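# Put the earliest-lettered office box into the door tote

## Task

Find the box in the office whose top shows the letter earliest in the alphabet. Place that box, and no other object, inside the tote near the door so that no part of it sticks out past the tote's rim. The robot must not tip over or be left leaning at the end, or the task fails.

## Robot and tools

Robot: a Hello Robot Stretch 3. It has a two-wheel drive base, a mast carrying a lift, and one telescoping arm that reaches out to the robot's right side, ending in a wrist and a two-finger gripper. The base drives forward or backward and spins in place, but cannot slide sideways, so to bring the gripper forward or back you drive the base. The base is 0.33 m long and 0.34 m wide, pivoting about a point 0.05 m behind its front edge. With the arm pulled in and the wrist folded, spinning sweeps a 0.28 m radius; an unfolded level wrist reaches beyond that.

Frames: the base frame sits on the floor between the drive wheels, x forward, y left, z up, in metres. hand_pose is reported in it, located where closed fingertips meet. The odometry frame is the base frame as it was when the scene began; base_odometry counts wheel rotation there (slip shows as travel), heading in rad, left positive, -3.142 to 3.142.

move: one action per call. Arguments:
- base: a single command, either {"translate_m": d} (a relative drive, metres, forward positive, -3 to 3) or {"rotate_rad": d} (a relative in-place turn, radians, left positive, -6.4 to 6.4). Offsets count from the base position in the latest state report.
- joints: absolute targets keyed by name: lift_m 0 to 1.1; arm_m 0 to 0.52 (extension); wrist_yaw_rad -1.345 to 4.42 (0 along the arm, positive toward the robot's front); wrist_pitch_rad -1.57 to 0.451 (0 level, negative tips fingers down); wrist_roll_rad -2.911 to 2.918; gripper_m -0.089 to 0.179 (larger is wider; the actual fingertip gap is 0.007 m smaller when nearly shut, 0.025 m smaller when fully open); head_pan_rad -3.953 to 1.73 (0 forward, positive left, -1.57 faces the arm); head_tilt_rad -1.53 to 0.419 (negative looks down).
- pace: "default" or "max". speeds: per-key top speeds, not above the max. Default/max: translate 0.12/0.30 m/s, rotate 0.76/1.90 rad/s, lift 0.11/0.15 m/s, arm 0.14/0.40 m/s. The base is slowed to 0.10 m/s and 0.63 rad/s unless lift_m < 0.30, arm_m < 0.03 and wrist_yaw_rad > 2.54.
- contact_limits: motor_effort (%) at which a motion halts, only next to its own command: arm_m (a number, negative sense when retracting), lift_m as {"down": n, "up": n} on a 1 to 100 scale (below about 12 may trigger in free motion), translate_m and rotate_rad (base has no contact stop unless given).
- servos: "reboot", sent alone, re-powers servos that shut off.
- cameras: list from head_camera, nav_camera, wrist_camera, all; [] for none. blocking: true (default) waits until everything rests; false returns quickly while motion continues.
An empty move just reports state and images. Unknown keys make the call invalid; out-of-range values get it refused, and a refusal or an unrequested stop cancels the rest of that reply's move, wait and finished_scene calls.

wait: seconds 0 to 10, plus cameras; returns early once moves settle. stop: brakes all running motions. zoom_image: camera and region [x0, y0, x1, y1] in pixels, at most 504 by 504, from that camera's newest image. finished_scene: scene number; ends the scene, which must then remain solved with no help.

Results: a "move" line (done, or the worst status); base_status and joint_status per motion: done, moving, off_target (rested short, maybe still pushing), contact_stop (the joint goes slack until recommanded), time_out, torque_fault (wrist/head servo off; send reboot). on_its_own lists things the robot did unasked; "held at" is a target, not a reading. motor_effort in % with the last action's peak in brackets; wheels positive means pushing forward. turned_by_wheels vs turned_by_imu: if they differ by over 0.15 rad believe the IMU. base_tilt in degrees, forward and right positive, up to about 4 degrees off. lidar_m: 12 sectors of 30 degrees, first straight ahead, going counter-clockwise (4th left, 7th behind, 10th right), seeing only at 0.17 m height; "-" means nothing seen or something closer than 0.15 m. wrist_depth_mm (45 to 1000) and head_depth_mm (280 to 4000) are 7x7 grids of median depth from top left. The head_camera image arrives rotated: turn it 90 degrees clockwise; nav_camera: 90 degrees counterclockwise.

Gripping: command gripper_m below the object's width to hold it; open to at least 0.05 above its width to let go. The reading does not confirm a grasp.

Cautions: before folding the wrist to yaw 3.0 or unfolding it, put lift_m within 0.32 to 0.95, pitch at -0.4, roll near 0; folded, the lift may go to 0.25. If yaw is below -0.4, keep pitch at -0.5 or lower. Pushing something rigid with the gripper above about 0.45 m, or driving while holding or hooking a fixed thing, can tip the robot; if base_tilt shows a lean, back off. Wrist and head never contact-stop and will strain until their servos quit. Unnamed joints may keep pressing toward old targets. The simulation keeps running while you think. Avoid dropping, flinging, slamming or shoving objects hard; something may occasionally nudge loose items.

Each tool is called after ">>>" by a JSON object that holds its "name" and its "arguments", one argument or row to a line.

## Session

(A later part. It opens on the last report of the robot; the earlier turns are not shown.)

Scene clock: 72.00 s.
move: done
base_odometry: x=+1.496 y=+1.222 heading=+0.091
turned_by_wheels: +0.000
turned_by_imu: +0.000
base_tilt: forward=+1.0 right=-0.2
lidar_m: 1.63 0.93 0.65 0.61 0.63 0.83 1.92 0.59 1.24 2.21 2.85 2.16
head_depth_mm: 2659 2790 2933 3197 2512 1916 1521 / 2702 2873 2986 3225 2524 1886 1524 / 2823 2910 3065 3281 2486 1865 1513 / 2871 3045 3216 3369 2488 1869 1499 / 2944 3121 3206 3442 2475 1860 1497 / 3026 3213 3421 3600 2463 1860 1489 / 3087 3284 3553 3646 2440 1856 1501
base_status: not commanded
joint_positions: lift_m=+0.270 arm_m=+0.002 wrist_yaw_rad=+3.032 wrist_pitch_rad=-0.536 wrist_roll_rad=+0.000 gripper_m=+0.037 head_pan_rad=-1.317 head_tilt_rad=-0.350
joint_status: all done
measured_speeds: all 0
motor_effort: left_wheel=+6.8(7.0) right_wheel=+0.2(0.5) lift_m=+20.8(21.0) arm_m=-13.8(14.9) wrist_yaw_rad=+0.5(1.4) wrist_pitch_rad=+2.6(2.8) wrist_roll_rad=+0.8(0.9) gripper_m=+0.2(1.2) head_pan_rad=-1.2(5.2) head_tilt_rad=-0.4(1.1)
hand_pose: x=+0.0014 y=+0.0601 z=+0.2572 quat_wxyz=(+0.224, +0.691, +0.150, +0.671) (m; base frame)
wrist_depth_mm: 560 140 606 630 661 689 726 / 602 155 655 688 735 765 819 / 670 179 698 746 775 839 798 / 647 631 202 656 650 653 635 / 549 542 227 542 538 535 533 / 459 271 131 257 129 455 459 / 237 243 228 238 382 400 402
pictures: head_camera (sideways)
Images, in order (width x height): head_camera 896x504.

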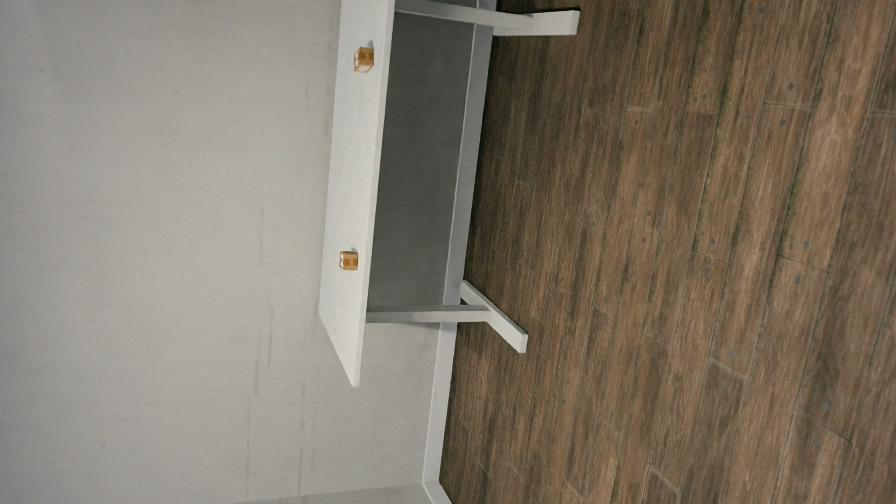

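>>> {"name": "move", "arguments": {
  "base": {"rotate_rad": -0.901},
  "joints": {"head_pan_rad": 0.52, "head_tilt_rad": -0.4},
  "pace": "max",
  "cameras": []
}}

>>> {"name": "move", "arguments": {
  "base": {"translate_m": 0.804},
  "pace": "max",
  "cameras": ["head_camera"]
}}

>>> {"name": "zoom_image", "arguments": {
  "camera": "head_camera",
  "region": [360, 130, 520, 374]
}}

>>> {"name": "move", "arguments": {
  "joints": {"head_pan_rad": 1.3},
  "pace": "max",
  "cameras": ["head_camera"]
}}

>>> {"name": "zoom_image", "arguments": {
  "camera": "head_camera",
  "region": [360, 130, 520, 374]
}}

>>> {"name": "move", "arguments": {
  "base": {"rotate_rad": -0.844},
  "joints": {"head_pan_rad": 0.485},
  "pace": "max",
  "cameras": []
}}

>>> {"name": "move", "arguments": {
  "base": {"translate_m": 0.863},
  "pace": "max",
  "cameras": ["head_camera"]
}}

>>> {"name": "zoom_image", "arguments": {
  "camera": "head_camera",
  "region": [360, 130, 520, 374]
}}

>>> {"name": "move", "arguments": {
  "joints": {"head_pan_rad": -0.16},
  "pace": "max",
  "cameras": ["head_camera"]
}}

>>> {"name": "zoom_image", "arguments": {
  "camera": "head_camera",
  "region": [360, 130, 520, 374]
}}

Scene clock: 111.10 s.
move: done
base_odometry: x=+1.496 y=+1.222 heading=-0.809
turned_by_wheels: -0.901
turned_by_imu: -0.896
base_tilt: forward=+1.0 right=-0.4
lidar_m: 2.15 2.12 1.63 0.80 0.63 0.61 0.66 0.97 0.98 0.59 1.31 2.66
head_depth_mm: 2140 2305 2102 2625 2288 1775 1456 / 2070 2223 1966 2617 2311 1795 1449 / 1987 2118 1958 2504 2308 1767 1452 / 1931 2067 1962 2416 2294 1764 1441 / 1861 2006 1949 2318 2305 1771 1435 / 1804 1941 1919 2197 2104 1709 1435 / 1761 1881 1887 2127 2220 1766 1424
base_status: done
joint_positions: lift_m=+0.270 arm_m=+0.002 wrist_yaw_rad=+3.032 wrist_pitch_rad=-0.536 wrist_roll_rad=+0.000 gripper_m=+0.037 head_pan_rad=+0.536 head_tilt_rad=-0.399
joint_status: all done
measured_speeds: translate_m=+0.000 rotate_rad=+0.000 lift_m=+0.000 arm_m=+0.000 wrist_yaw_rad=+0.000 wrist_pitch_rad=+0.000 wrist_roll_rad=+0.000 head_pan_rad=-0.024 head_tilt_rad=+0.000
motor_effort: left_wheel=+8.5(17.7) right_wheel=-10.0(15.2) lift_m=+20.9(21.2) arm_m=-16.6(16.6) wrist_yaw_rad=+1.0(1.4) wrist_pitch_rad=+2.7(2.9) wrist_roll_rad=+0.8(1.1) gripper_m=-0.1(1.3) head_pan_rad=-2.9(4.5) head_tilt_rad=-2.3(4.3)
hand_pose: x=+0.0014 y=+0.0601 z=+0.2572 quat_wxyz=(+0.224, +0.691, +0.150, +0.671) (m; base frame)
wrist_depth_mm: 511 141 858 - - - - / 537 154 926 - - - - / 561 180 740 796 803 818 825 / 576 625 204 644 639 640 643 / 542 532 228 535 531 528 537 / 466 271 132 258 129 457 459 / 238 242 227 238 384 404 397
pictures: none
No camera images: "cameras" was empty.

Scene clock: 115.10 s.
move: done
base_odometry: x=+2.051 y=+0.640 heading=-0.809
turned_by_wheels: +0.000
turned_by_imu: +0.000
base_tilt: forward=+1.0 right=-0.1
lidar_m: 2.12 1.40 1.63 1.26 1.29 1.26 1.35 0.98 1.39 1.10 1.77 2.09
head_depth_mm: 1676 1834 1987 1293 2247 1771 1450 / 1607 1735 1840 1290 2178 1781 1450 / 1558 1670 1765 1198 2042 1712 1449 / 1502 1608 1682 1108 2024 1760 1443 / 1446 1552 1631 1110 1957 1784 1441 / 1405 1493 1590 1108 1864 1766 1440 / 1364 1452 1535 1104 1776 1751 1435
base_status: done
joint_positions: lift_m=+0.270 arm_m=+0.002 wrist_yaw_rad=+3.032 wrist_pitch_rad=-0.536 wrist_roll_rad=+0.000 gripper_m=+0.037 head_pan_rad=+0.520 head_tilt_rad=-0.400
joint_status: not commanded
measured_speeds: all 0
motor_effort: left_wheel=+7.5(17.4) right_wheel=-2.4(14.6) lift_m=+21.1(21.6) arm_m=-21.7(22.4) wrist_yaw_rad=+1.2(1.3) wrist_pitch_rad=+2.5(2.9) wrist_roll_rad=+0.6(1.0) gripper_m=-0.1(1.3) head_pan_rad=-3.6(4.2) head_tilt_rad=-2.0(2.6)
hand_pose: x=+0.0014 y=+0.0601 z=+0.2572 quat_wxyz=(+0.224, +0.691, +0.150, +0.671) (m; base frame)
wrist_depth_mm: - 141 - - - - - / - 155 967 - - - - / 807 180 729 801 808 801 814 / 648 615 204 658 649 639 639 / 537 539 228 537 537 536 540 / 458 270 131 258 129 464 453 / 237 245 227 238 383 403 399
pictures: head_camera (sideways)
Images, in order (width x height): head_camera 896x504.

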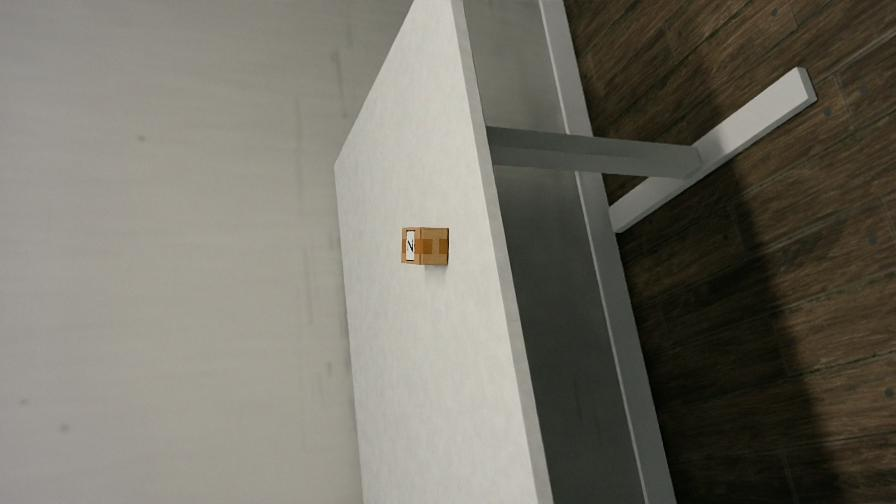

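Scaled by 2.066 from the camera's 896x504 image, which has a finer 1280x720 frame.

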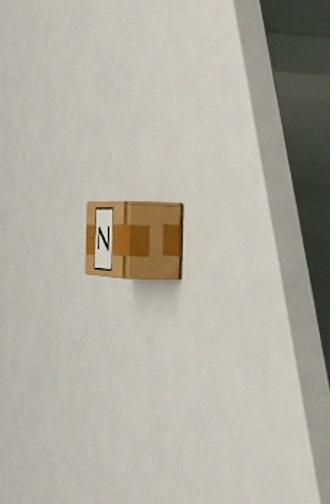

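Scene clock: 115.97 s.
move: done
base_odometry: x=+2.051 y=+0.640 heading=-0.809
turned_by_wheels: +0.000
turned_by_imu: +0.000
base_tilt: forward=+1.1 right=-0.2
lidar_m: 2.12 1.40 1.63 1.26 1.28 1.26 1.35 0.98 1.39 1.10 1.78 2.09
head_depth_mm: 1364 1451 1523 1135 1760 1786 1457 / 1423 1518 1582 1131 1863 1785 1448 / 1481 1575 1654 1124 1963 1781 1450 / 1538 1649 1752 1115 2009 1638 1447 / 1608 1714 1857 1186 2135 1766 1408 / 1678 1819 1941 2077 2202 1759 1435 / 1671 1769 1831 1929 2014 1762 1436
base_status: not commanded
joint_positions: lift_m=+0.270 arm_m=+0.002 wrist_yaw_rad=+3.032 wrist_pitch_rad=-0.536 wrist_roll_rad=+0.000 gripper_m=+0.037 head_pan_rad=+1.312 head_tilt_rad=-0.400
joint_status: all done
measured_speeds: all 0
motor_effort: left_wheel=+7.4(7.7) right_wheel=-2.2(2.9) lift_m=+21.1(21.5) arm_m=-21.3(21.9) wrist_yaw_rad=+0.8(1.4) wrist_pitch_rad=+2.4(2.9) wrist_roll_rad=+0.9(1.0) gripper_m=+0.5(1.0) head_pan_rad=+1.7(5.3) head_tilt_rad=-1.2(2.2)
hand_pose: x=+0.0014 y=+0.0601 z=+0.2572 quat_wxyz=(+0.224, +0.691, +0.150, +0.671) (m; base frame)
wrist_depth_mm: - 140 - - - - - / - 155 971 - - - - / 819 179 733 808 803 800 803 / 644 614 204 652 645 647 656 / 545 543 229 543 540 531 541 / 453 271 131 257 130 463 456 / 236 244 227 236 377 403 399
pictures: head_camera (sideways)
Images, in order (width x height): head_camera 896x504.

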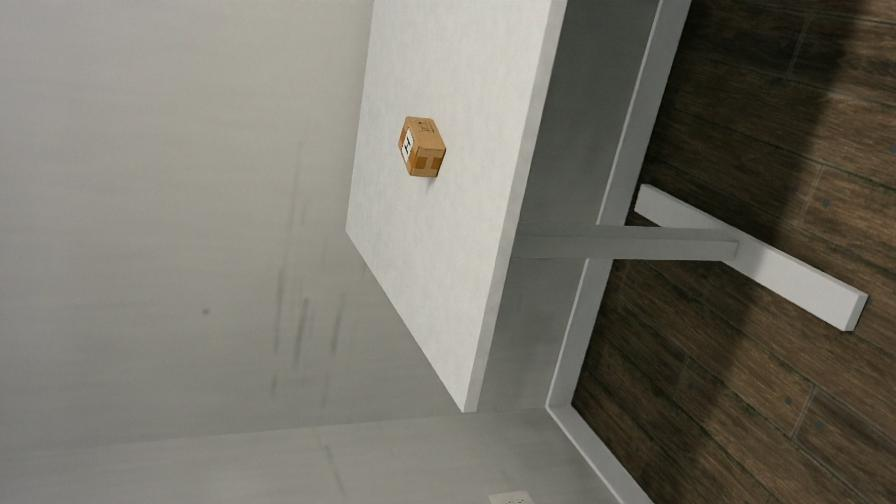

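Scaled by 2.066 from the camera's 896x504 image, which has a finer 1280x720 frame.

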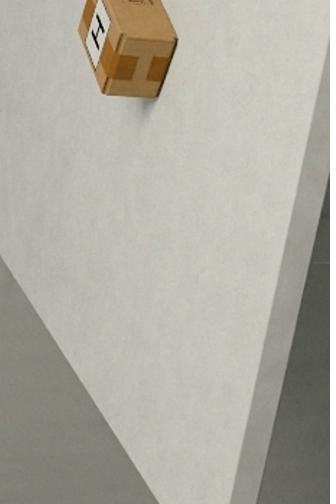

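Scene clock: 117.57 s.
move: done
base_odometry: x=+2.051 y=+0.640 heading=-1.653
turned_by_wheels: -0.844
turned_by_imu: -0.840
base_tilt: forward=+1.0 right=-0.2
lidar_m: 2.12 2.09 1.40 1.63 1.63 1.42 1.27 1.27 1.51 0.98 1.10 1.11
head_depth_mm: 2074 2226 2335 2553 2302 1783 1454 / 2160 2299 2357 2623 2309 1775 1449 / 2219 2365 2445 2663 2294 1775 1453 / 2270 2430 2594 2815 2283 1761 1434 / 2370 2535 2703 2908 2298 1762 1446 / 2427 2613 2796 2975 2276 1759 1436 / 2452 2576 2670 2750 2266 1744 1436
base_status: done
joint_positions: lift_m=+0.270 arm_m=+0.002 wrist_yaw_rad=+3.032 wrist_pitch_rad=-0.536 wrist_roll_rad=+0.000 gripper_m=+0.037 head_pan_rad=+0.477 head_tilt_rad=-0.400
joint_status: all done
measured_speeds: all 0
motor_effort: left_wheel=+7.2(18.9) right_wheel=-7.8(15.3) lift_m=+21.6(21.6) arm_m=-21.7(22.4) wrist_yaw_rad=+0.6(1.3) wrist_pitch_rad=+2.5(2.9) wrist_roll_rad=+0.8(1.1) gripper_m=+0.2(1.4) head_pan_rad=-0.5(4.1) head_tilt_rad=-1.4(2.2)
hand_pose: x=+0.0014 y=+0.0601 z=+0.2572 quat_wxyz=(+0.224, +0.691, +0.150, +0.671) (m; base frame)
wrist_depth_mm: - 139 - - - - - / - 154 959 - - - - / 841 179 742 806 798 805 799 / 649 629 204 639 644 643 651 / 528 535 227 540 535 557 540 / 460 271 131 255 130 463 455 / 236 244 226 238 374 398 395
pictures: none
No camera images: "cameras" was empty.

Scene clock: 121.77 s.
move: done
base_odometry: x=+1.980 y=-0.220 heading=-1.652
turned_by_wheels: +0.000
turned_by_imu: -0.001
base_tilt: forward=+0.8 right=-0.3
lidar_m: 1.28 1.38 1.97 1.44 1.38 1.87 2.10 2.10 1.34 0.77 1.21 1.01
head_depth_mm: 1366 1442 1558 1493 1041 1736 1449 / 1406 1500 1606 1472 1034 1765 1451 / 1461 1541 1655 1474 1075 1780 1447 / 1502 1601 1717 1463 1121 1773 1444 / 1549 1648 1811 1453 1173 1765 1438 / 1599 1727 1849 1447 1597 1689 1436 / 1666 1784 1939 2012 2102 1769 1434
base_status: done
joint_positions: lift_m=+0.270 arm_m=+0.002 wrist_yaw_rad=+3.032 wrist_pitch_rad=-0.536 wrist_roll_rad=+0.000 gripper_m=+0.037 head_pan_rad=+0.485 head_tilt_rad=-0.400
joint_status: not commanded
measured_speeds: all 0
motor_effort: left_wheel=+10.1(16.9) right_wheel=-4.6(12.6) lift_m=+21.6(21.8) arm_m=-17.6(21.7) wrist_yaw_rad=+0.6(1.2) wrist_pitch_rad=+2.7(3.0) wrist_roll_rad=+0.9(1.1) gripper_m=+0.1(1.4) head_pan_rad=+2.6(4.2) head_tilt_rad=-1.0(2.1)
hand_pose: x=+0.0014 y=+0.0601 z=+0.2572 quat_wxyz=(+0.224, +0.691, +0.150, +0.671) (m; base frame)
wrist_depth_mm: - 140 - - - - - / - 155 954 - - - - / 821 179 741 796 823 812 814 / 671 623 204 638 642 644 648 / 538 539 229 532 538 532 544 / 457 272 131 255 129 456 458 / 237 243 225 236 387 399 397
pictures: head_camera (sideways)
Images, in order (width x height): head_camera 896x504.

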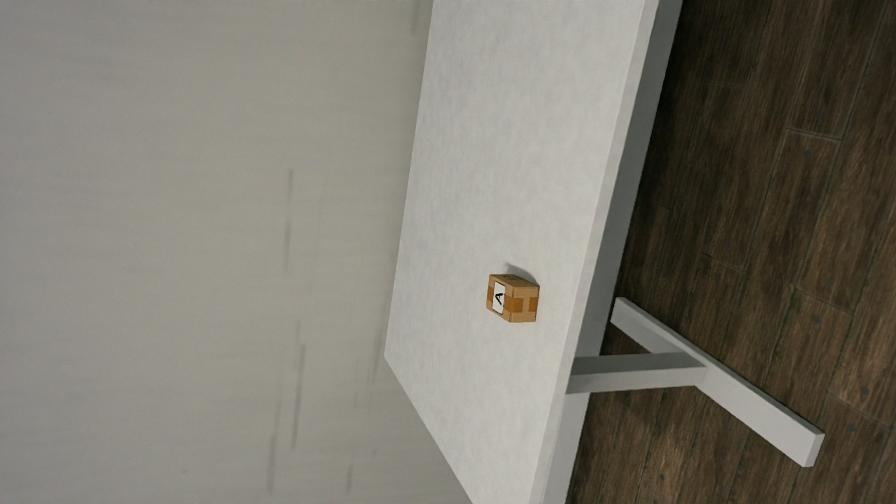

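Scaled by 2.066 from the camera's 896x504 image, which has a finer 1280x720 frame.

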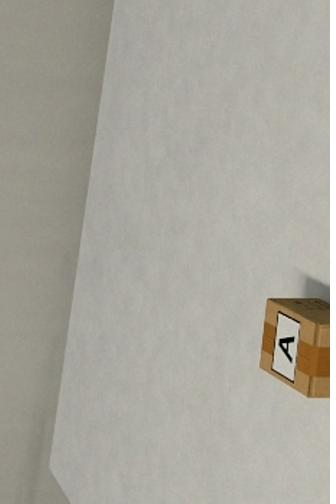

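Scene clock: 122.57 s.
move: done
base_odometry: x=+1.980 y=-0.220 heading=-1.652
turned_by_wheels: +0.000
turned_by_imu: +0.000
base_tilt: forward=+1.0 right=-0.1
lidar_m: 1.28 1.38 1.97 1.45 1.38 1.88 2.10 2.10 1.34 0.77 1.21 1.01
head_depth_mm: 1559 1711 1557 1888 1370 1684 1395 / 1530 1663 1761 1878 1928 1713 1455 / 1530 1642 1751 1473 1178 1664 1430 / 1489 1607 1719 1470 1096 1764 1441 / 1458 1552 1667 1455 1070 1763 1448 / 1414 1508 1606 1446 1063 1769 1433 / 1371 1466 1553 1440 1017 1766 1442
base_status: not commanded
joint_positions: lift_m=+0.270 arm_m=+0.002 wrist_yaw_rad=+3.032 wrist_pitch_rad=-0.536 wrist_roll_rad=+0.000 gripper_m=+0.037 head_pan_rad=-0.169 head_tilt_rad=-0.400
joint_status: all done
measured_speeds: all 0
motor_effort: left_wheel=+10.0(10.1) right_wheel=-5.0(5.8) lift_m=+21.5(21.9) arm_m=-17.1(17.7) wrist_yaw_rad=+0.9(1.4) wrist_pitch_rad=+2.5(2.9) wrist_roll_rad=+0.8(0.9) gripper_m=-0.5(1.1) head_pan_rad=-1.8(5.3) head_tilt_rad=-1.6(1.8)
hand_pose: x=+0.0014 y=+0.0601 z=+0.2572 quat_wxyz=(+0.224, +0.691, +0.150, +0.671) (m; base frame)
wrist_depth_mm: - 140 - - - - - / - 154 948 - - - - / 810 179 745 816 815 835 811 / 653 616 203 657 636 639 664 / 534 540 226 551 534 535 545 / 464 270 131 256 130 457 453 / 237 244 226 238 383 403 398
pictures: head_camera (sideways)
Images, in order (width x height): head_camera 896x504.

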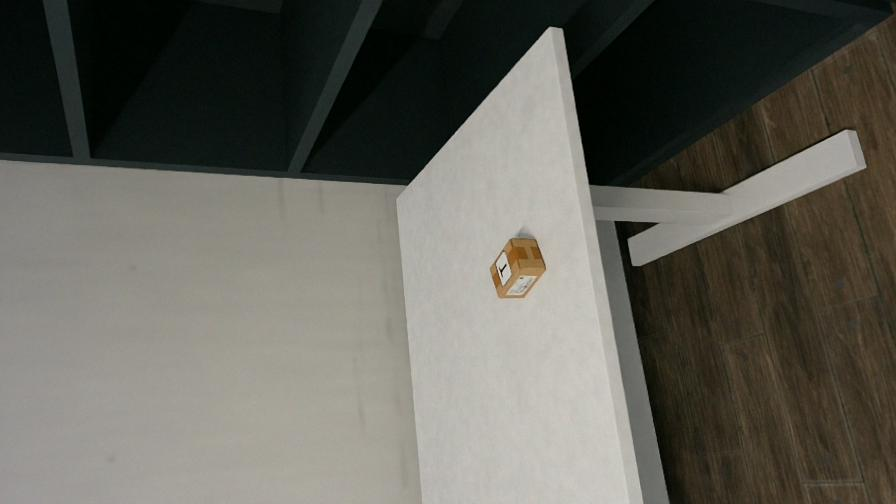

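Scaled by 2.066 from the camera's 896x504 image, which has a finer 1280x720 frame.

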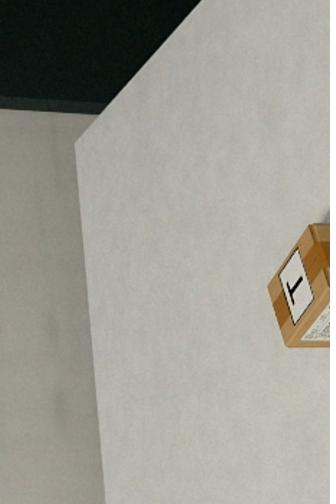

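>>> {"name": "move", "arguments": {
  "base": {"rotate_rad": 0.936},
  "pace": "max",
  "cameras": []
}}

>>> {"name": "move", "arguments": {
  "base": {"translate_m": 0.46},
  "joints": {"lift_m": 0.8, "wrist_pitch_rad": -0.42, "head_pan_rad": -1.57, "head_tilt_rad": -0.6},
  "pace": "max",
  "cameras": []
}}

>>> {"name": "move", "arguments": {
  "base": {"rotate_rad": 0.806},
  "joints": {"wrist_yaw_rad": 0.25, "gripper_m": 0.14},
  "pace": "max",
  "cameras": ["head_camera", "wrist_camera"]
}}

Scene clock: 146.73 s.
move: done
base_odometry: x=+1.980 y=-0.220 heading=-0.717
turned_by_wheels: +0.936
turned_by_imu: +0.934
base_tilt: forward=+1.0 right=-0.2
lidar_m: 1.37 1.82 1.38 1.88 2.11 2.10 1.34 0.77 1.20 1.01 1.28 1.65
head_depth_mm: 1454 1545 1639 1480 1043 1784 1456 / 1548 1638 1735 1477 1087 1774 1450 / 1638 1738 1867 1469 1586 1723 1443 / 1748 1862 2005 1460 2121 1766 1443 / 1856 2006 2161 2273 2281 1763 1438 / 2014 2164 2328 2528 2266 1756 1441 / 1990 2076 2178 2307 2248 1767 1437
base_status: done
joint_positions: lift_m=+0.270 arm_m=+0.002 wrist_yaw_rad=+3.032 wrist_pitch_rad=-0.536 wrist_roll_rad=+0.000 gripper_m=+0.037 head_pan_rad=-0.160 head_tilt_rad=-0.400
joint_status: not commanded
measured_speeds: all 0
motor_effort: left_wheel=-7.8(16.4) right_wheel=+8.6(16.3) lift_m=+21.8(22.0) arm_m=-17.7(17.7) wrist_yaw_rad=+0.6(1.2) wrist_pitch_rad=+2.5(2.8) wrist_roll_rad=+0.8(1.0) gripper_m=+0.2(1.2) head_pan_rad=+2.7(4.0) head_tilt_rad=-0.4(1.6)
hand_pose: x=+0.0014 y=+0.0601 z=+0.2572 quat_wxyz=(+0.224, +0.691, +0.150, +0.671) (m; base frame)
wrist_depth_mm: - 140 - - - - - / - 154 957 - - - - / 821 179 741 818 803 802 802 / 653 627 204 646 644 653 638 / 531 530 227 541 545 535 532 / 461 273 130 256 129 460 459 / 236 244 227 237 381 403 395
pictures: none
No camera images: "cameras" was empty.

Scene clock: 151.93 s.
move: done
base_odometry: x=+2.327 y=-0.522 heading=-0.717
turned_by_wheels: +0.000
turned_by_imu: -0.001
base_tilt: forward=+1.2 right=-0.2
lidar_m: 0.95 1.52 1.15 1.68 1.95 2.44 1.79 1.17 1.10 1.16 1.31 0.93
head_depth_mm: 1438 1343 1648 1391 1470 1473 1298 / 1554 1484 1733 1357 1689 1486 1295 / 1642 1785 1816 1048 1737 1479 1266 / 1557 1686 1366 989 1646 1481 1255 / 1432 1585 1367 1003 872 1475 1259 / 1365 1478 1347 998 817 1481 1263 / 1265 1364 1351 995 790 1405 1264
base_status: done
joint_positions: lift_m=+0.800 arm_m=+0.002 wrist_yaw_rad=+3.032 wrist_pitch_rad=-0.440 wrist_roll_rad=+0.000 gripper_m=+0.037 head_pan_rad=-1.571 head_tilt_rad=-0.601
joint_status: all done
measured_speeds: all 0
motor_effort: left_wheel=+6.4(12.5) right_wheel=+1.0(15.0) lift_m=+30.6(34.9) arm_m=-21.0(22.5) wrist_yaw_rad=+1.0(1.4) wrist_pitch_rad=+3.4(7.3) wrist_roll_rad=+0.6(1.0) gripper_m=+1.6(1.9) head_pan_rad=+3.7(4.7) head_tilt_rad=-2.4(5.9)
hand_pose: x=+0.0029 y=+0.0736 z=+0.8078 quat_wxyz=(+0.192, +0.697, +0.117, +0.681) (m; base frame)
wrist_depth_mm: - 136 - - - - - / - 149 - - - - - / - 163 - - - - - / - - 205 - - - - / - - 205 - - - - / - - 131 - 129 - - / - - 252 - - - -
pictures: none
No camera images: "cameras" was empty.

Scene clock: 154.17 s.
move: done
base_odometry: x=+2.327 y=-0.522 heading=+0.089
turned_by_wheels: +0.806
turned_by_imu: +0.804
base_tilt: forward=+1.1 right=-0.3
lidar_m: 1.52 1.15 1.95 2.44 1.79 1.17 1.50 1.10 1.16 1.31 0.93 1.60
head_depth_mm: 1121 1239 1308 1011 794 1420 1296 / 1116 1227 1306 1004 796 1406 1295 / 1122 1234 1313 1007 793 717 383 / 1123 1236 1313 1003 795 1443 340 / 1115 1234 1316 1001 769 1442 1239 / 1123 1235 1309 996 791 1446 1265 / 1123 1243 1315 998 791 1374 1234
base_status: done
joint_positions: lift_m=+0.800 arm_m=+0.002 wrist_yaw_rad=+0.253 wrist_pitch_rad=-0.440 wrist_roll_rad=+0.000 gripper_m=+0.140 head_pan_rad=-1.570 head_tilt_rad=-0.601
joint_status: all done
measured_speeds: all 0
motor_effort: left_wheel=-9.1(14.9) right_wheel=+10.6(15.4) lift_m=+29.1(30.4) arm_m=-22.1(22.4) wrist_yaw_rad=-2.3(6.9) wrist_pitch_rad=+3.3(3.8) wrist_roll_rad=+0.8(1.1) gripper_m=+0.3(92.4) head_pan_rad=+3.6(4.5) head_tilt_rad=-1.7(2.1)
hand_pose: x=+0.0339 y=-0.3613 z=+0.8078 quat_wxyz=(+0.704, +0.240, -0.665, -0.066) (m; base frame)
wrist_depth_mm: - - - - 936 929 903 / - - - - - - 940 / - - - 427 - - - / - - - - - - - / - - - - - 147 - / - 124 - - - 121 - / - 954 989 - - 127 972
pictures: head_camera (sideways), wrist_camera
Images, in order (width x height): head_camera 896x504, wrist_camera 644x364.

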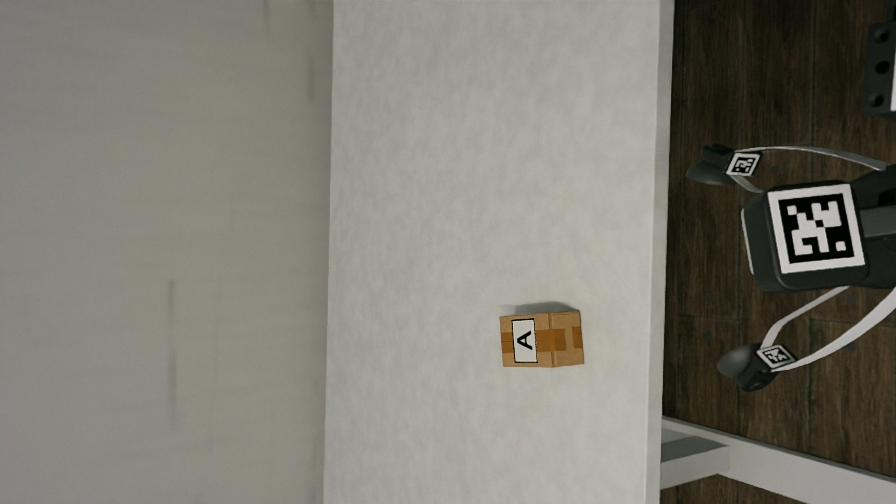

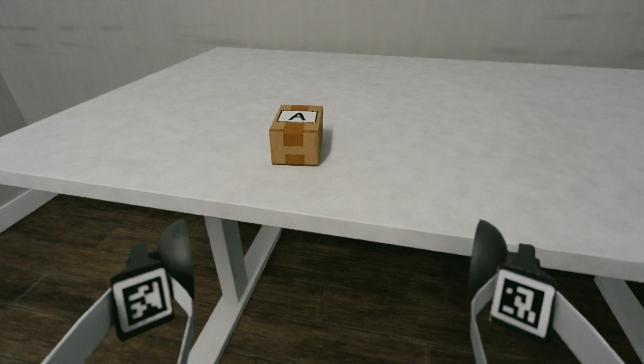

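>>> {"name": "move", "arguments": {
  "base": {"translate_m": 0.131},
  "joints": {"wrist_yaw_rad": 0.14, "arm_m": 0.18, "wrist_pitch_rad": -0.42},
  "pace": "max",
  "cameras": ["wrist_camera"]
}}

Scene clock: 177.10 s.
move: done
base_odometry: x=+2.458 y=-0.511 heading=+0.089
turned_by_wheels: +0.000
turned_by_imu: +0.000
base_tilt: forward=+1.1 right=-0.2
lidar_m: 1.39 1.04 1.86 2.45 1.87 1.29 1.63 1.23 1.26 1.30 0.88 1.47
head_depth_mm: 1115 1223 1300 1006 392 333 1197 / 1108 1222 1300 1004 367 384 1261 / 1115 1223 1301 1001 395 409 1264 / 1114 1225 1300 1004 747 1381 1265 / 1111 1227 1307 1002 771 1415 1264 / 1116 1228 1304 998 791 1362 1236 / 1111 1230 1324 996 788 1438 1261
base_status: done
joint_positions: lift_m=+0.800 arm_m=+0.180 wrist_yaw_rad=+0.143 wrist_pitch_rad=-0.439 wrist_roll_rad=+0.000 gripper_m=+0.140 head_pan_rad=-1.570 head_tilt_rad=-0.601
joint_status: all done
measured_speeds: all 0
motor_effort: left_wheel=+8.2(10.1) right_wheel=+1.9(15.7) lift_m=+25.6(27.3) arm_m=+23.2(25.4) wrist_yaw_rad=-1.4(5.0) wrist_pitch_rad=+3.5(6.5) wrist_roll_rad=+0.8(1.1) gripper_m=+0.4(1.3) head_pan_rad=+2.8(4.2) head_tilt_rad=-0.1(1.8)
hand_pose: x=+0.0100 y=-0.5444 z=+0.8079 quat_wxyz=(+0.700, +0.203, -0.677, -0.105) (m; base frame)
wrist_depth_mm: 869 867 862 828 808 780 781 / 962 920 - 872 858 864 833 / - - - - - - - / - - - 287 - - - / - 150 - 241 263 146 - / 262 124 263 250 264 122 267 / - 215 228 225 228 215 216
pictures: wrist_camera
Images, in order (width x height): wrist_camera 644x364.

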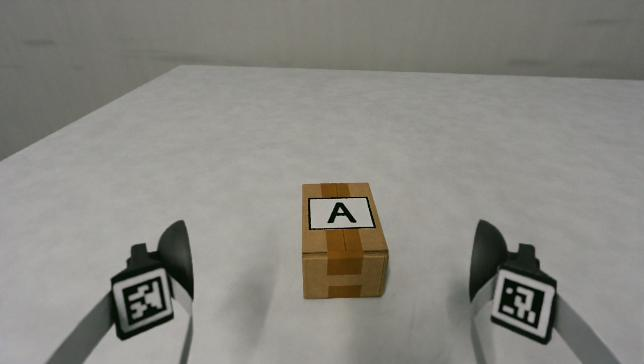

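>>> {"name": "move", "arguments": {
  "joints": {"arm_m": 0.3, "wrist_yaw_rad": 0.18},
  "pace": "max",
  "cameras": []
}}

>>> {"name": "move", "arguments": {
  "joints": {"lift_m": 0.732},
  "contact_limits": {"lift_m": {"down": 15}},
  "cameras": ["wrist_camera"]
}}

>>> {"name": "move", "arguments": {
  "joints": {"gripper_m": 0.03},
  "cameras": []
}}

>>> {"name": "move", "arguments": {
  "joints": {"gripper_m": 0.01},
  "cameras": []
}}

>>> {"name": "move", "arguments": {
  "joints": {"lift_m": 0.8},
  "cameras": ["wrist_camera"]
}}

>>> {"name": "move", "arguments": {
  "joints": {"arm_m": 0.0},
  "speeds": {"arm_m": 0.3},
  "cameras": ["wrist_camera"]
}}

Scene clock: 201.60 s.
move: done
base_odometry: x=+2.458 y=-0.511 heading=+0.089
turned_by_wheels: +0.000
turned_by_imu: +0.001
base_tilt: forward=+1.0 right=+0.0
lidar_m: 1.39 1.04 1.86 2.45 1.88 1.29 1.63 1.23 1.26 1.30 0.88 1.47
head_depth_mm: 1107 1227 1297 1006 388 330 1219 / 1109 1225 1304 487 492 1417 1260 / 1113 1225 1303 500 508 1410 1261 / 1115 1221 1299 1000 745 1413 1265 / 1109 1225 1305 998 790 1407 1261 / 1111 1233 1303 995 791 1366 1240 / 1112 1226 1330 995 789 1435 1261
base_status: not commanded
joint_positions: lift_m=+0.800 arm_m=+0.300 wrist_yaw_rad=+0.177 wrist_pitch_rad=-0.439 wrist_roll_rad=+0.000 gripper_m=+0.140 head_pan_rad=-1.570 head_tilt_rad=-0.601
joint_status: all done
measured_speeds: all 0
motor_effort: left_wheel=+8.1(8.4) right_wheel=+2.0(2.6) lift_m=+22.7(23.6) arm_m=+19.6(25.1) wrist_yaw_rad=+3.0(5.2) wrist_pitch_rad=+3.3(3.8) wrist_roll_rad=+0.7(1.0) gripper_m=+0.3(1.4) head_pan_rad=+2.5(3.9) head_tilt_rad=+1.1(2.6)
hand_pose: x=+0.0175 y=-0.6632 z=+0.8079 quat_wxyz=(+0.701, +0.215, -0.673, -0.093) (m; base frame)
wrist_depth_mm: 790 773 755 717 703 683 671 / 874 848 791 769 738 720 706 / 951 - - - - - - / - - - - - - - / - 149 - - - 147 - / 261 124 264 263 265 121 264 / - 212 220 173 225 215 216
pictures: none
No camera images: "cameras" was empty.

Scene clock: 203.07 s.
move: done
base_odometry: x=+2.458 y=-0.511 heading=+0.089
turned_by_wheels: +0.000
turned_by_imu: +0.000
base_tilt: forward=+0.9 right=-0.1
lidar_m: 1.39 1.04 1.85 2.45 1.88 1.29 1.63 1.22 1.26 1.30 0.88 1.47
head_depth_mm: 1111 1230 1304 1008 771 394 341 / 1112 1224 1300 1005 509 1383 1266 / 1112 1229 1296 1001 526 1420 1268 / 1113 1221 1310 999 728 1411 1268 / 1115 1227 1295 1001 792 1414 1270 / 1114 1226 1299 996 787 1360 1235 / 1114 1226 1325 996 788 1434 1269
base_status: not commanded
joint_positions: lift_m=+0.732 arm_m=+0.300 wrist_yaw_rad=+0.177 wrist_pitch_rad=-0.439 wrist_roll_rad=+0.000 gripper_m=+0.140 head_pan_rad=-1.570 head_tilt_rad=-0.601
joint_status: all done
measured_speeds: all 0
motor_effort: left_wheel=+8.1(8.3) right_wheel=+2.1(2.6) lift_m=+19.7(22.2) arm_m=+1.8(18.3) wrist_yaw_rad=+3.2(3.6) wrist_pitch_rad=+3.5(3.7) wrist_roll_rad=+0.8(1.0) gripper_m=-0.5(1.2) head_pan_rad=+2.1(3.4) head_tilt_rad=+2.0(3.0)
contact_limits: lift_m down 15 (down: maximum 72; up: maximum 65)
hand_pose: x=+0.0175 y=-0.6632 z=+0.7399 quat_wxyz=(+0.701, +0.215, -0.673, -0.093) (m; base frame)
wrist_depth_mm: 808 772 741 729 694 674 657 / 852 - - - - - - / - - - - - - - / 263 264 261 263 268 266 267 / 213 212 213 138 207 215 215 / 177 125 145 112 168 121 180 / - 145 104 100 145 145 145
pictures: wrist_camera
Images, in order (width x height): wrist_camera 644x364.

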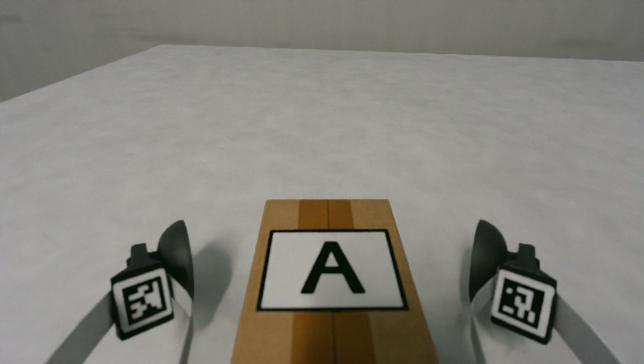

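Scene clock: 204.73 s.
move: done
base_odometry: x=+2.458 y=-0.511 heading=+0.089
turned_by_wheels: +0.000
turned_by_imu: +0.000
base_tilt: forward=+1.1 right=-0.1
lidar_m: 1.38 1.04 1.85 2.45 1.88 1.29 1.63 1.22 1.26 1.30 0.88 1.47
head_depth_mm: 1116 1219 1301 1009 773 394 342 / 1112 1228 1302 1000 509 1387 1266 / 1114 1233 1299 1004 524 1412 1259 / 1107 1229 1302 999 729 1407 1265 / 1112 1225 1306 1002 789 1401 1258 / 1113 1229 1309 1004 789 1356 1238 / 1115 1229 1317 994 789 1446 1263
base_status: not commanded
joint_positions: lift_m=+0.732 arm_m=+0.300 wrist_yaw_rad=+0.177 wrist_pitch_rad=-0.425 wrist_roll_rad=+0.000 gripper_m=+0.032 head_pan_rad=-1.570 head_tilt_rad=-0.600
joint_status: all done
measured_speeds: all 0
motor_effort: left_wheel=+8.1(8.3) right_wheel=+2.2(2.6) lift_m=+19.3(19.8) arm_m=-17.3(17.3) wrist_yaw_rad=+3.2(3.5) wrist_pitch_rad=+1.0(3.6) wrist_roll_rad=+0.8(1.1) gripper_m=-30.0(99.5) head_pan_rad=+2.3(3.7) head_tilt_rad=+1.5(3.4)
contact_limits: lift_m down 15 (down: maximum 72; up: maximum 65)
hand_pose: x=+0.0179 y=-0.6650 z=+0.7430 quat_wxyz=(+0.702, +0.210, -0.675, -0.088) (m; base frame)
wrist_depth_mm: 806 764 733 700 697 684 657 / 871 - - - - - 695 / - - - - - - - / 275 276 275 277 275 263 277 / 218 219 156 145 151 222 224 / 182 183 128 116 124 173 184 / 156 147 106 106 109 121 157
pictures: none
No camera images: "cameras" was empty.

Scene clock: 205.47 s.
move: done
base_odometry: x=+2.458 y=-0.511 heading=+0.089
turned_by_wheels: +0.000
turned_by_imu: +0.000
base_tilt: forward=+0.9 right=-0.1
lidar_m: 1.38 1.04 1.86 2.45 1.87 1.29 1.63 1.22 1.26 1.30 0.88 1.47
head_depth_mm: 1112 1225 1309 1005 773 393 342 / 1108 1228 1303 1007 509 1376 1265 / 1111 1226 1300 1001 523 1415 1274 / 1112 1225 1300 1002 725 1415 1262 / 1116 1227 1301 1001 792 1412 1262 / 1109 1229 1304 997 789 1360 1236 / 1114 1224 1334 995 788 1443 1261
base_status: not commanded
joint_positions: lift_m=+0.732 arm_m=+0.300 wrist_yaw_rad=+0.177 wrist_pitch_rad=-0.425 wrist_roll_rad=+0.000 gripper_m=+0.012 head_pan_rad=-1.570 head_tilt_rad=-0.600
joint_status: all done
measured_speeds: all 0
motor_effort: left_wheel=+8.0(8.3) right_wheel=+2.3(2.6) lift_m=+19.4(19.7) arm_m=-21.7(21.7) wrist_yaw_rad=+3.0(3.7) wrist_pitch_rad=+0.9(1.2) wrist_roll_rad=+0.8(1.0) gripper_m=-38.2(98.6) head_pan_rad=+1.9(4.1) head_tilt_rad=+1.8(3.0)
contact_limits: lift_m down 15 (down: maximum 72; up: maximum 65)
hand_pose: x=+0.0179 y=-0.6649 z=+0.7430 quat_wxyz=(+0.702, +0.210, -0.675, -0.088) (m; base frame)
wrist_depth_mm: 801 759 746 695 692 675 655 / 846 - - - - - 687 / - - - - - - - / 273 273 276 275 276 265 279 / 218 220 156 144 150 221 221 / 183 184 128 116 124 172 184 / 156 148 105 106 109 121 158
pictures: none
No camera images: "cameras" was empty.

Scene clock: 206.93 s.
move: done
base_odometry: x=+2.458 y=-0.511 heading=+0.089
turned_by_wheels: +0.000
turned_by_imu: +0.000
base_tilt: forward=+0.9 right=-0.2
lidar_m: 1.39 1.04 1.85 2.45 1.87 1.29 1.63 1.23 1.26 1.30 0.88 1.47
head_depth_mm: 1106 1223 1315 1011 388 330 1219 / 1114 1224 1303 492 491 1408 1267 / 1111 1217 1297 501 507 1408 1270 / 1113 1226 1307 1003 747 1415 1263 / 1115 1226 1304 1003 792 1410 1269 / 1114 1229 1302 998 790 1369 1239 / 1111 1225 1329 992 791 1440 1267
base_status: not commanded
joint_positions: lift_m=+0.800 arm_m=+0.300 wrist_yaw_rad=+0.177 wrist_pitch_rad=-0.443 wrist_roll_rad=+0.000 gripper_m=+0.015 head_pan_rad=-1.570 head_tilt_rad=-0.600
joint_status: all done
measured_speeds: all 0
on_its_own: gripper_m is held at +0.014, not at your +0.010, by its stall guard, which is not easing now
motor_effort: left_wheel=+8.1(8.3) right_wheel=+2.0(2.7) lift_m=+32.5(34.6) arm_m=-20.9(22.0) wrist_yaw_rad=+2.8(3.4) wrist_pitch_rad=+4.2(4.3) wrist_roll_rad=+0.8(1.2) gripper_m=-19.8(38.7) head_pan_rad=+1.8(3.6) head_tilt_rad=+1.8(3.5)
hand_pose: x=+0.0175 y=-0.6628 z=+0.8072 quat_wxyz=(+0.701, +0.216, -0.673, -0.094) (m; base frame)
wrist_depth_mm: 783 770 741 712 702 670 656 / 890 820 807 776 722 724 706 / 959 - - - - - - / - - - - - - - / 299 301 147 144 148 292 - / 259 263 129 116 125 247 264 / 232 122 106 106 107 120 227
pictures: wrist_camera
Images, in order (width x height): wrist_camera 644x364.

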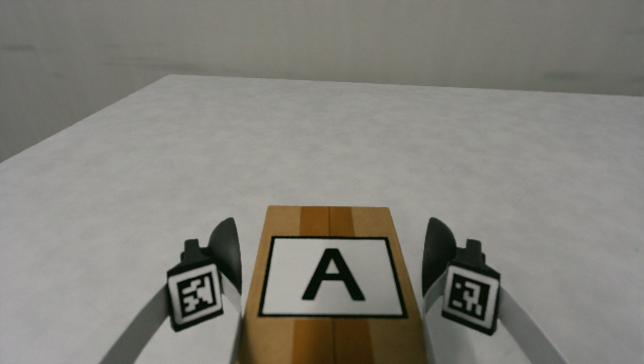

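Scene clock: 210.13 s.
move: done
base_odometry: x=+2.458 y=-0.511 heading=+0.089
turned_by_wheels: +0.000
turned_by_imu: +0.000
base_tilt: forward=+1.0 right=-0.3
lidar_m: 1.39 1.04 1.86 2.45 1.88 1.29 1.63 1.22 1.26 1.30 0.88 1.46
head_depth_mm: 1105 1219 1316 1009 795 1417 1302 / 1109 1224 1304 1010 793 1421 1291 / 1111 1225 1304 1007 793 708 356 / 1108 1224 1303 998 793 525 341 / 1112 1232 1300 999 793 713 1239 / 1111 1225 1308 1002 790 1357 1237 / 1113 1225 1323 999 789 1442 1265
base_status: not commanded
joint_positions: lift_m=+0.800 arm_m=+0.002 wrist_yaw_rad=+0.177 wrist_pitch_rad=-0.443 wrist_roll_rad=+0.000 gripper_m=+0.015 head_pan_rad=-1.570 head_tilt_rad=-0.600
joint_status: all done
joint sent to its limit — arm_m, lower limit.
measured_speeds: all 0
on_its_own: gripper_m is held at +0.014, not at your +0.010, by its stall guard, which is not easing now
motor_effort: left_wheel=+8.0(8.3) right_wheel=+1.9(2.8) lift_m=+31.1(32.6) arm_m=-21.8(25.6) wrist_yaw_rad=+3.1(3.6) wrist_pitch_rad=+4.0(4.3) wrist_roll_rad=+0.8(1.2) gripper_m=-18.6(20.4) head_pan_rad=+1.8(4.0) head_tilt_rad=+1.0(3.5)
hand_pose: x=+0.0175 y=-0.3645 z=+0.8072 quat_wxyz=(+0.701, +0.216, -0.673, -0.094) (m; base frame)
wrist_depth_mm: - - - 997 923 941 904 / - - - - - - - / - - - - - - - / - - - - - - - / - - 149 145 147 - - / - - 128 117 125 - - / - 121 106 106 107 121 -
pictures: wrist_camera
Images, in order (width x height): wrist_camera 644x364.

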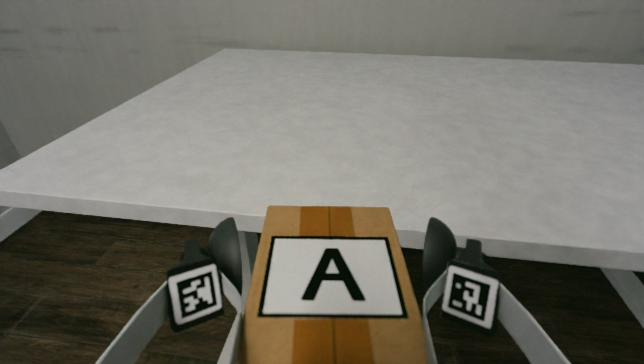

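>>> {"name": "move", "arguments": {
  "base": {"translate_m": -0.2},
  "joints": {"lift_m": 0.5, "wrist_yaw_rad": 2.6},
  "pace": "max",
  "cameras": []
}}

>>> {"name": "move", "arguments": {
  "base": {"rotate_rad": 1.868},
  "joints": {"lift_m": 0.285, "head_tilt_rad": -1.0},
  "pace": "max",
  "cameras": ["wrist_camera"]
}}

>>> {"name": "move", "arguments": {
  "base": {"translate_m": 1.894},
  "pace": "max",
  "cameras": []
}}

>>> {"name": "move", "arguments": {
  "base": {"rotate_rad": 1.275},
  "pace": "max",
  "cameras": []
}}

>>> {"name": "move", "arguments": {
  "base": {"translate_m": 1.65},
  "pace": "max",
  "cameras": ["head_camera"]
}}

>>> {"name": "move", "arguments": {
  "base": {"rotate_rad": 1.571},
  "pace": "max",
  "cameras": ["head_camera"]
}}

Scene clock: 221.97 s.
move: done
base_odometry: x=+2.258 y=-0.529 heading=+0.089
turned_by_wheels: +0.000
turned_by_imu: +0.001
base_tilt: forward=+1.0 right=-0.1
lidar_m: 1.58 1.22 1.98 2.43 1.75 1.11 1.43 1.04 1.12 1.31 0.97 1.68
head_depth_mm: 1124 1239 1322 1009 796 1406 1268 / 1120 1235 1312 1009 795 1424 1268 / 1128 1236 1317 1003 795 1448 1267 / 1121 1237 1317 1003 794 1448 1268 / 1124 1234 1320 1002 795 1445 1267 / 1123 1232 1313 997 790 1435 1261 / 1125 1239 1319 1004 790 1381 1264
base_status: done
joint_positions: lift_m=+0.500 arm_m=+0.002 wrist_yaw_rad=+2.597 wrist_pitch_rad=-0.444 wrist_roll_rad=+0.000 gripper_m=+0.015 head_pan_rad=-1.570 head_tilt_rad=-0.600
joint_status: all done
measured_speeds: all 0
on_its_own: gripper_m is held at +0.014, not at your +0.010, by its stall guard, which is not easing now
motor_effort: left_wheel=-2.8(14.1) right_wheel=-5.2(10.0) lift_m=+21.1(26.7) arm_m=-17.0(19.4) wrist_yaw_rad=+3.1(8.2) wrist_pitch_rad=+4.2(4.4) wrist_roll_rad=+0.8(1.2) gripper_m=-19.9(20.9) head_pan_rad=+2.1(3.2) head_tilt_rad=+1.5(2.1)
hand_pose: x=+0.0932 y=+0.0423 z=+0.5069 quat_wxyz=(+0.336, +0.706, -0.035, +0.623) (m; base frame)
wrist_depth_mm: - - - - - - - / - - - - - - - / - - - - - - - / - - - - - - - / 958 987 150 145 151 960 - / 781 819 129 116 125 755 802 / 206 121 106 106 107 121 690
pictures: none
No camera images: "cameras" was empty.

Scene clock: 225.10 s.
move: done
base_odometry: x=+2.258 y=-0.529 heading=+1.957
turned_by_wheels: +1.868
turned_by_imu: +1.861
base_tilt: forward=+0.9 right=+0.0
lidar_m: 2.44 1.71 1.10 1.03 1.14 1.32 0.98 0.97 1.59 1.22 1.79 2.45
head_depth_mm: 1489 1737 1703 1498 1351 1226 1119 / 1529 1798 1705 1508 1349 1226 684 / 1575 1853 1716 1509 1356 1227 946 / 1595 1823 1666 1516 1355 1229 782 / 1276 1890 1706 1512 1348 1232 1121 / 1738 1932 1714 1519 1349 1224 1121 / 1797 1975 1720 1517 1366 1228 1130
base_status: done
joint_positions: lift_m=+0.285 arm_m=+0.002 wrist_yaw_rad=+2.597 wrist_pitch_rad=-0.445 wrist_roll_rad=+0.000 gripper_m=+0.015 head_pan_rad=-1.570 head_tilt_rad=-1.000
joint_status: all done
measured_speeds: all 0
on_its_own: gripper_m is held at +0.014, not at your +0.010, by its stall guard, which is not easing now
motor_effort: left_wheel=-8.5(16.9) right_wheel=+9.7(16.0) lift_m=+21.6(23.2) arm_m=-21.9(22.6) wrist_yaw_rad=+3.5(3.5) wrist_pitch_rad=+4.2(4.7) wrist_roll_rad=+0.9(1.2) gripper_m=-19.7(20.6) head_pan_rad=+2.1(2.8) head_tilt_rad=-3.9(6.4)
hand_pose: x=+0.0932 y=+0.0422 z=+0.2917 quat_wxyz=(+0.336, +0.706, -0.035, +0.623) (m; base frame)
wrist_depth_mm: 971 - - - - - - / 938 - - - - - - / 892 941 - - - - - / 797 786 771 789 775 775 776 / 630 629 150 145 151 630 632 / 520 542 129 116 125 496 510 / 210 122 106 106 106 121 448
pictures: wrist_camera
Images, in order (width x height): wrist_camera 644x364.

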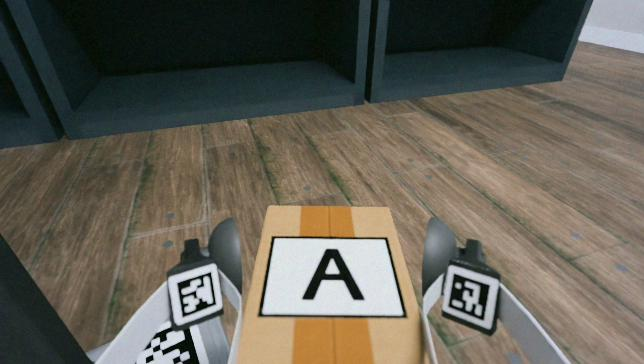

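Scene clock: 232.83 s.
move: done
base_odometry: x=+1.545 y=+1.226 heading=+1.957
turned_by_wheels: +0.000
turned_by_imu: -0.001
base_tilt: forward=+1.0 right=-0.1
lidar_m: 0.60 0.68 1.12 0.78 0.69 1.36 2.82 2.08 1.53 1.33 0.72 0.61
head_depth_mm: 1868 1948 1697 1509 1353 1219 1118 / 1932 1967 1712 1508 1353 1224 684 / 1983 1973 1713 1515 1350 1230 947 / 1970 1979 1708 1500 1357 1227 780 / 1563 1763 1699 1510 1356 1225 1124 / 1240 1355 1495 1482 1348 1228 1124 / 1029 1110 1205 1315 1323 1234 1122
base_status: done
joint_positions: lift_m=+0.285 arm_m=+0.002 wrist_yaw_rad=+2.597 wrist_pitch_rad=-0.445 wrist_roll_rad=+0.000 gripper_m=+0.015 head_pan_rad=-1.570 head_tilt_rad=-1.000
joint_status: not commanded
measured_speeds: all 0
on_its_own: gripper_m is held at +0.014, not at your +0.010, by its stall guard, which is not easing now
motor_effort: left_wheel=+6.5(13.6) right_wheel=+1.5(20.6) lift_m=+25.3(25.6) arm_m=-17.7(21.9) wrist_yaw_rad=+2.8(3.5) wrist_pitch_rad=+4.3(4.7) wrist_roll_rad=+0.7(1.2) gripper_m=-20.6(20.8) head_pan_rad=+0.8(3.1) head_tilt_rad=-2.8(6.2)
hand_pose: x=+0.0931 y=+0.0423 z=+0.2917 quat_wxyz=(+0.336, +0.706, -0.035, +0.623) (m; base frame)
wrist_depth_mm: - - - - 958 644 497 / 933 - - - - 682 521 / 871 - - - 974 688 529 / 736 783 779 783 784 697 546 / 634 619 150 145 152 641 537 / 515 531 129 116 125 491 515 / 209 122 106 106 107 121 446
pictures: none
No camera images: "cameras" was empty.

Scene clock: 234.77 s.
move: done
base_odometry: x=+1.545 y=+1.226 heading=-3.052
turned_by_wheels: +1.275
turned_by_imu: +1.271
base_tilt: forward=+1.1 right=+0.0
lidar_m: 1.65 0.68 1.34 2.24 3.12 2.08 1.53 0.95 0.65 0.61 0.62 0.79
head_depth_mm: 574 683 838 1091 1337 1216 1114 / 571 677 833 1078 1325 1221 685 / 571 675 832 1079 1330 1218 947 / 569 672 826 1072 1330 1229 779 / 567 671 822 1068 1311 1232 1124 / 566 670 820 1061 1309 1229 1122 / 566 667 819 1054 1320 1234 1125
base_status: done
joint_positions: lift_m=+0.285 arm_m=+0.002 wrist_yaw_rad=+2.597 wrist_pitch_rad=-0.445 wrist_roll_rad=+0.000 gripper_m=+0.015 head_pan_rad=-1.570 head_tilt_rad=-1.000
joint_status: not commanded
measured_speeds: all 0
on_its_own: gripper_m is held at +0.014, not at your +0.010, by its stall guard, which is not easing now
motor_effort: left_wheel=-8.9(16.0) right_wheel=+8.1(17.4) lift_m=+26.3(26.6) arm_m=-21.4(22.4) wrist_yaw_rad=+2.9(3.2) wrist_pitch_rad=+4.6(4.7) wrist_roll_rad=+0.8(1.2) gripper_m=-19.7(20.8) head_pan_rad=+0.6(2.4) head_tilt_rad=-4.5(5.1)
hand_pose: x=+0.0931 y=+0.0423 z=+0.2917 quat_wxyz=(+0.336, +0.706, -0.035, +0.623) (m; base frame)
wrist_depth_mm: - - - - - 756 - / - - - - 723 883 - / - - 995 955 826 944 - / 795 792 792 768 761 779 766 / 620 622 150 145 151 622 615 / 522 539 129 117 125 495 524 / 210 122 106 106 107 121 442
pictures: none
No camera images: "cameras" was empty.

Scene clock: 241.67 s.
move: done
base_odometry: x=-0.098 y=+1.078 heading=-3.052
turned_by_wheels: +0.000
turned_by_imu: -0.002
base_tilt: forward=+0.9 right=-0.2
lidar_m: 1.14 1.15 1.47 2.89 0.93 0.79 2.82 0.71 0.48 0.42 0.44 0.56
head_depth_mm: 414 492 603 784 1125 1224 1120 / 398 477 600 781 1111 1224 685 / 379 450 552 745 1082 1227 943 / 391 462 567 736 1045 1224 779 / 390 461 565 731 1035 1227 1124 / 389 459 563 728 1031 1228 1126 / 387 458 560 725 1019 1234 1123
base_status: done
joint_positions: lift_m=+0.285 arm_m=+0.002 wrist_yaw_rad=+2.598 wrist_pitch_rad=-0.445 wrist_roll_rad=+0.000 gripper_m=+0.015 head_pan_rad=-1.570 head_tilt_rad=-1.000
joint_status: not commanded
measured_speeds: all 0
on_its_own: gripper_m is held at +0.014, not at your +0.010, by its stall guard, which is not easing now
motor_effort: left_wheel=+6.3(15.2) right_wheel=+1.2(15.7) lift_m=+29.7(30.1) arm_m=-13.4(21.7) wrist_yaw_rad=+2.9(3.4) wrist_pitch_rad=+4.3(4.8) wrist_roll_rad=+1.0(1.2) gripper_m=-18.9(20.7) head_pan_rad=+1.6(2.7) head_tilt_rad=-3.6(5.1)
hand_pose: x=+0.0931 y=+0.0423 z=+0.2917 quat_wxyz=(+0.336, +0.706, -0.035, +0.623) (m; base frame)
wrist_depth_mm: - - - - - - 853 / - - - - - - 920 / - - - - - - 880 / 788 817 757 770 777 743 676 / 621 616 150 144 151 619 539 / 521 541 129 117 125 491 523 / 210 122 106 106 107 121 445
pictures: head_camera (sideways)
Images, in order (width x height): head_camera 896x504.

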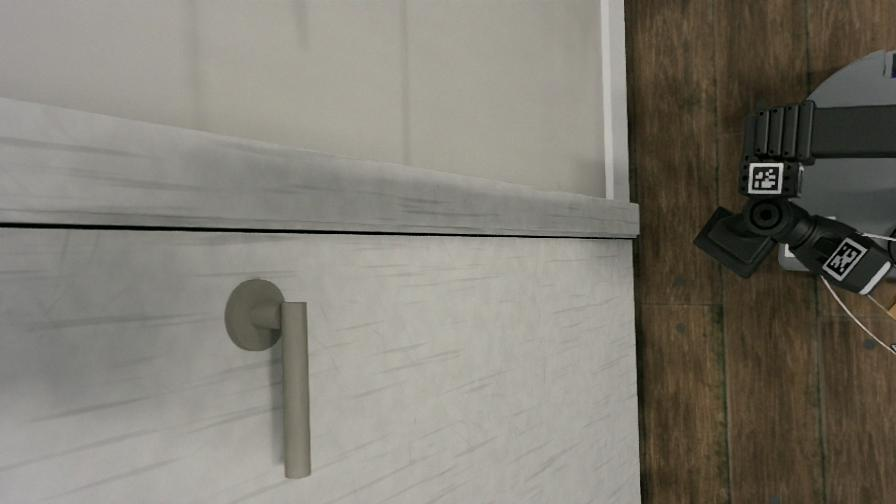

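Scene clock: 243.77 s.
move: done
base_odometry: x=-0.098 y=+1.078 heading=-1.481
turned_by_wheels: +1.571
turned_by_imu: +1.565
base_tilt: forward=+1.1 right=+0.0
lidar_m: 2.90 0.95 0.78 3.07 0.73 0.49 0.42 0.44 0.55 1.14 1.16 1.46
head_depth_mm: 1125 1261 1346 1319 1312 1222 1120 / 1117 1327 1608 1508 1350 1228 686 / 1111 1312 1601 1479 1354 1230 946 / 1108 1302 1599 1461 1343 1223 777 / 1107 1304 1587 1480 1352 1226 1127 / 1098 1289 1597 1524 1359 1222 1123 / 1093 1288 1580 1516 1353 1235 1124
base_status: done
joint_positions: lift_m=+0.285 arm_m=+0.002 wrist_yaw_rad=+2.598 wrist_pitch_rad=-0.445 wrist_roll_rad=+0.000 gripper_m=+0.015 head_pan_rad=-1.570 head_tilt_rad=-1.000
joint_status: not commanded
measured_speeds: all 0
on_its_own: gripper_m is held at +0.014, not at your +0.010, by its stall guard, which is not easing now
motor_effort: left_wheel=-9.4(17.5) right_wheel=+9.0(17.5) lift_m=+30.7(31.1) arm_m=-21.7(22.1) wrist_yaw_rad=+2.7(3.4) wrist_pitch_rad=+4.4(4.7) wrist_roll_rad=+0.8(1.0) gripper_m=-20.6(20.6) head_pan_rad=+1.0(1.7) head_tilt_rad=-2.7(4.5)
hand_pose: x=+0.0931 y=+0.0423 z=+0.2917 quat_wxyz=(+0.336, +0.706, -0.035, +0.623) (m; base frame)
wrist_depth_mm: - - - 806 - - - / - - - 889 - - - / - - - 949 - - - / 798 772 788 744 780 792 791 / 631 622 151 145 151 644 628 / 522 543 128 117 125 483 528 / 210 122 106 106 106 121 448
pictures: head_camera (sideways)
Images, in order (width x height): head_camera 896x504.

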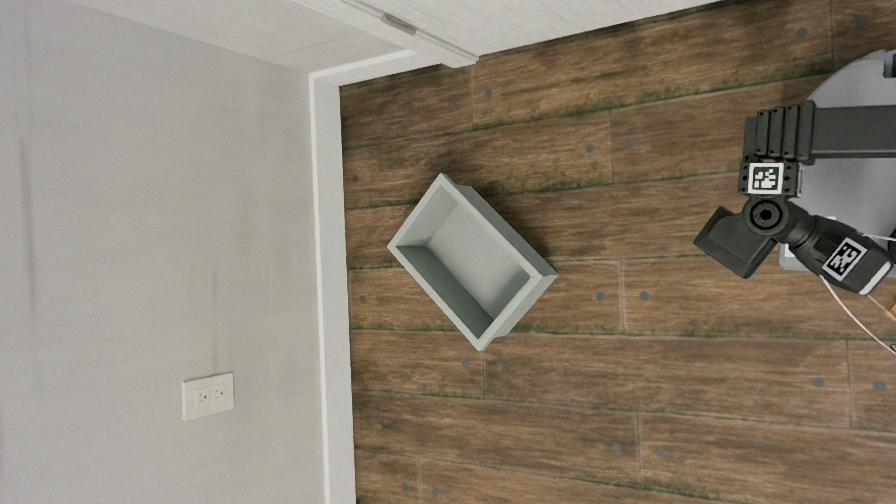

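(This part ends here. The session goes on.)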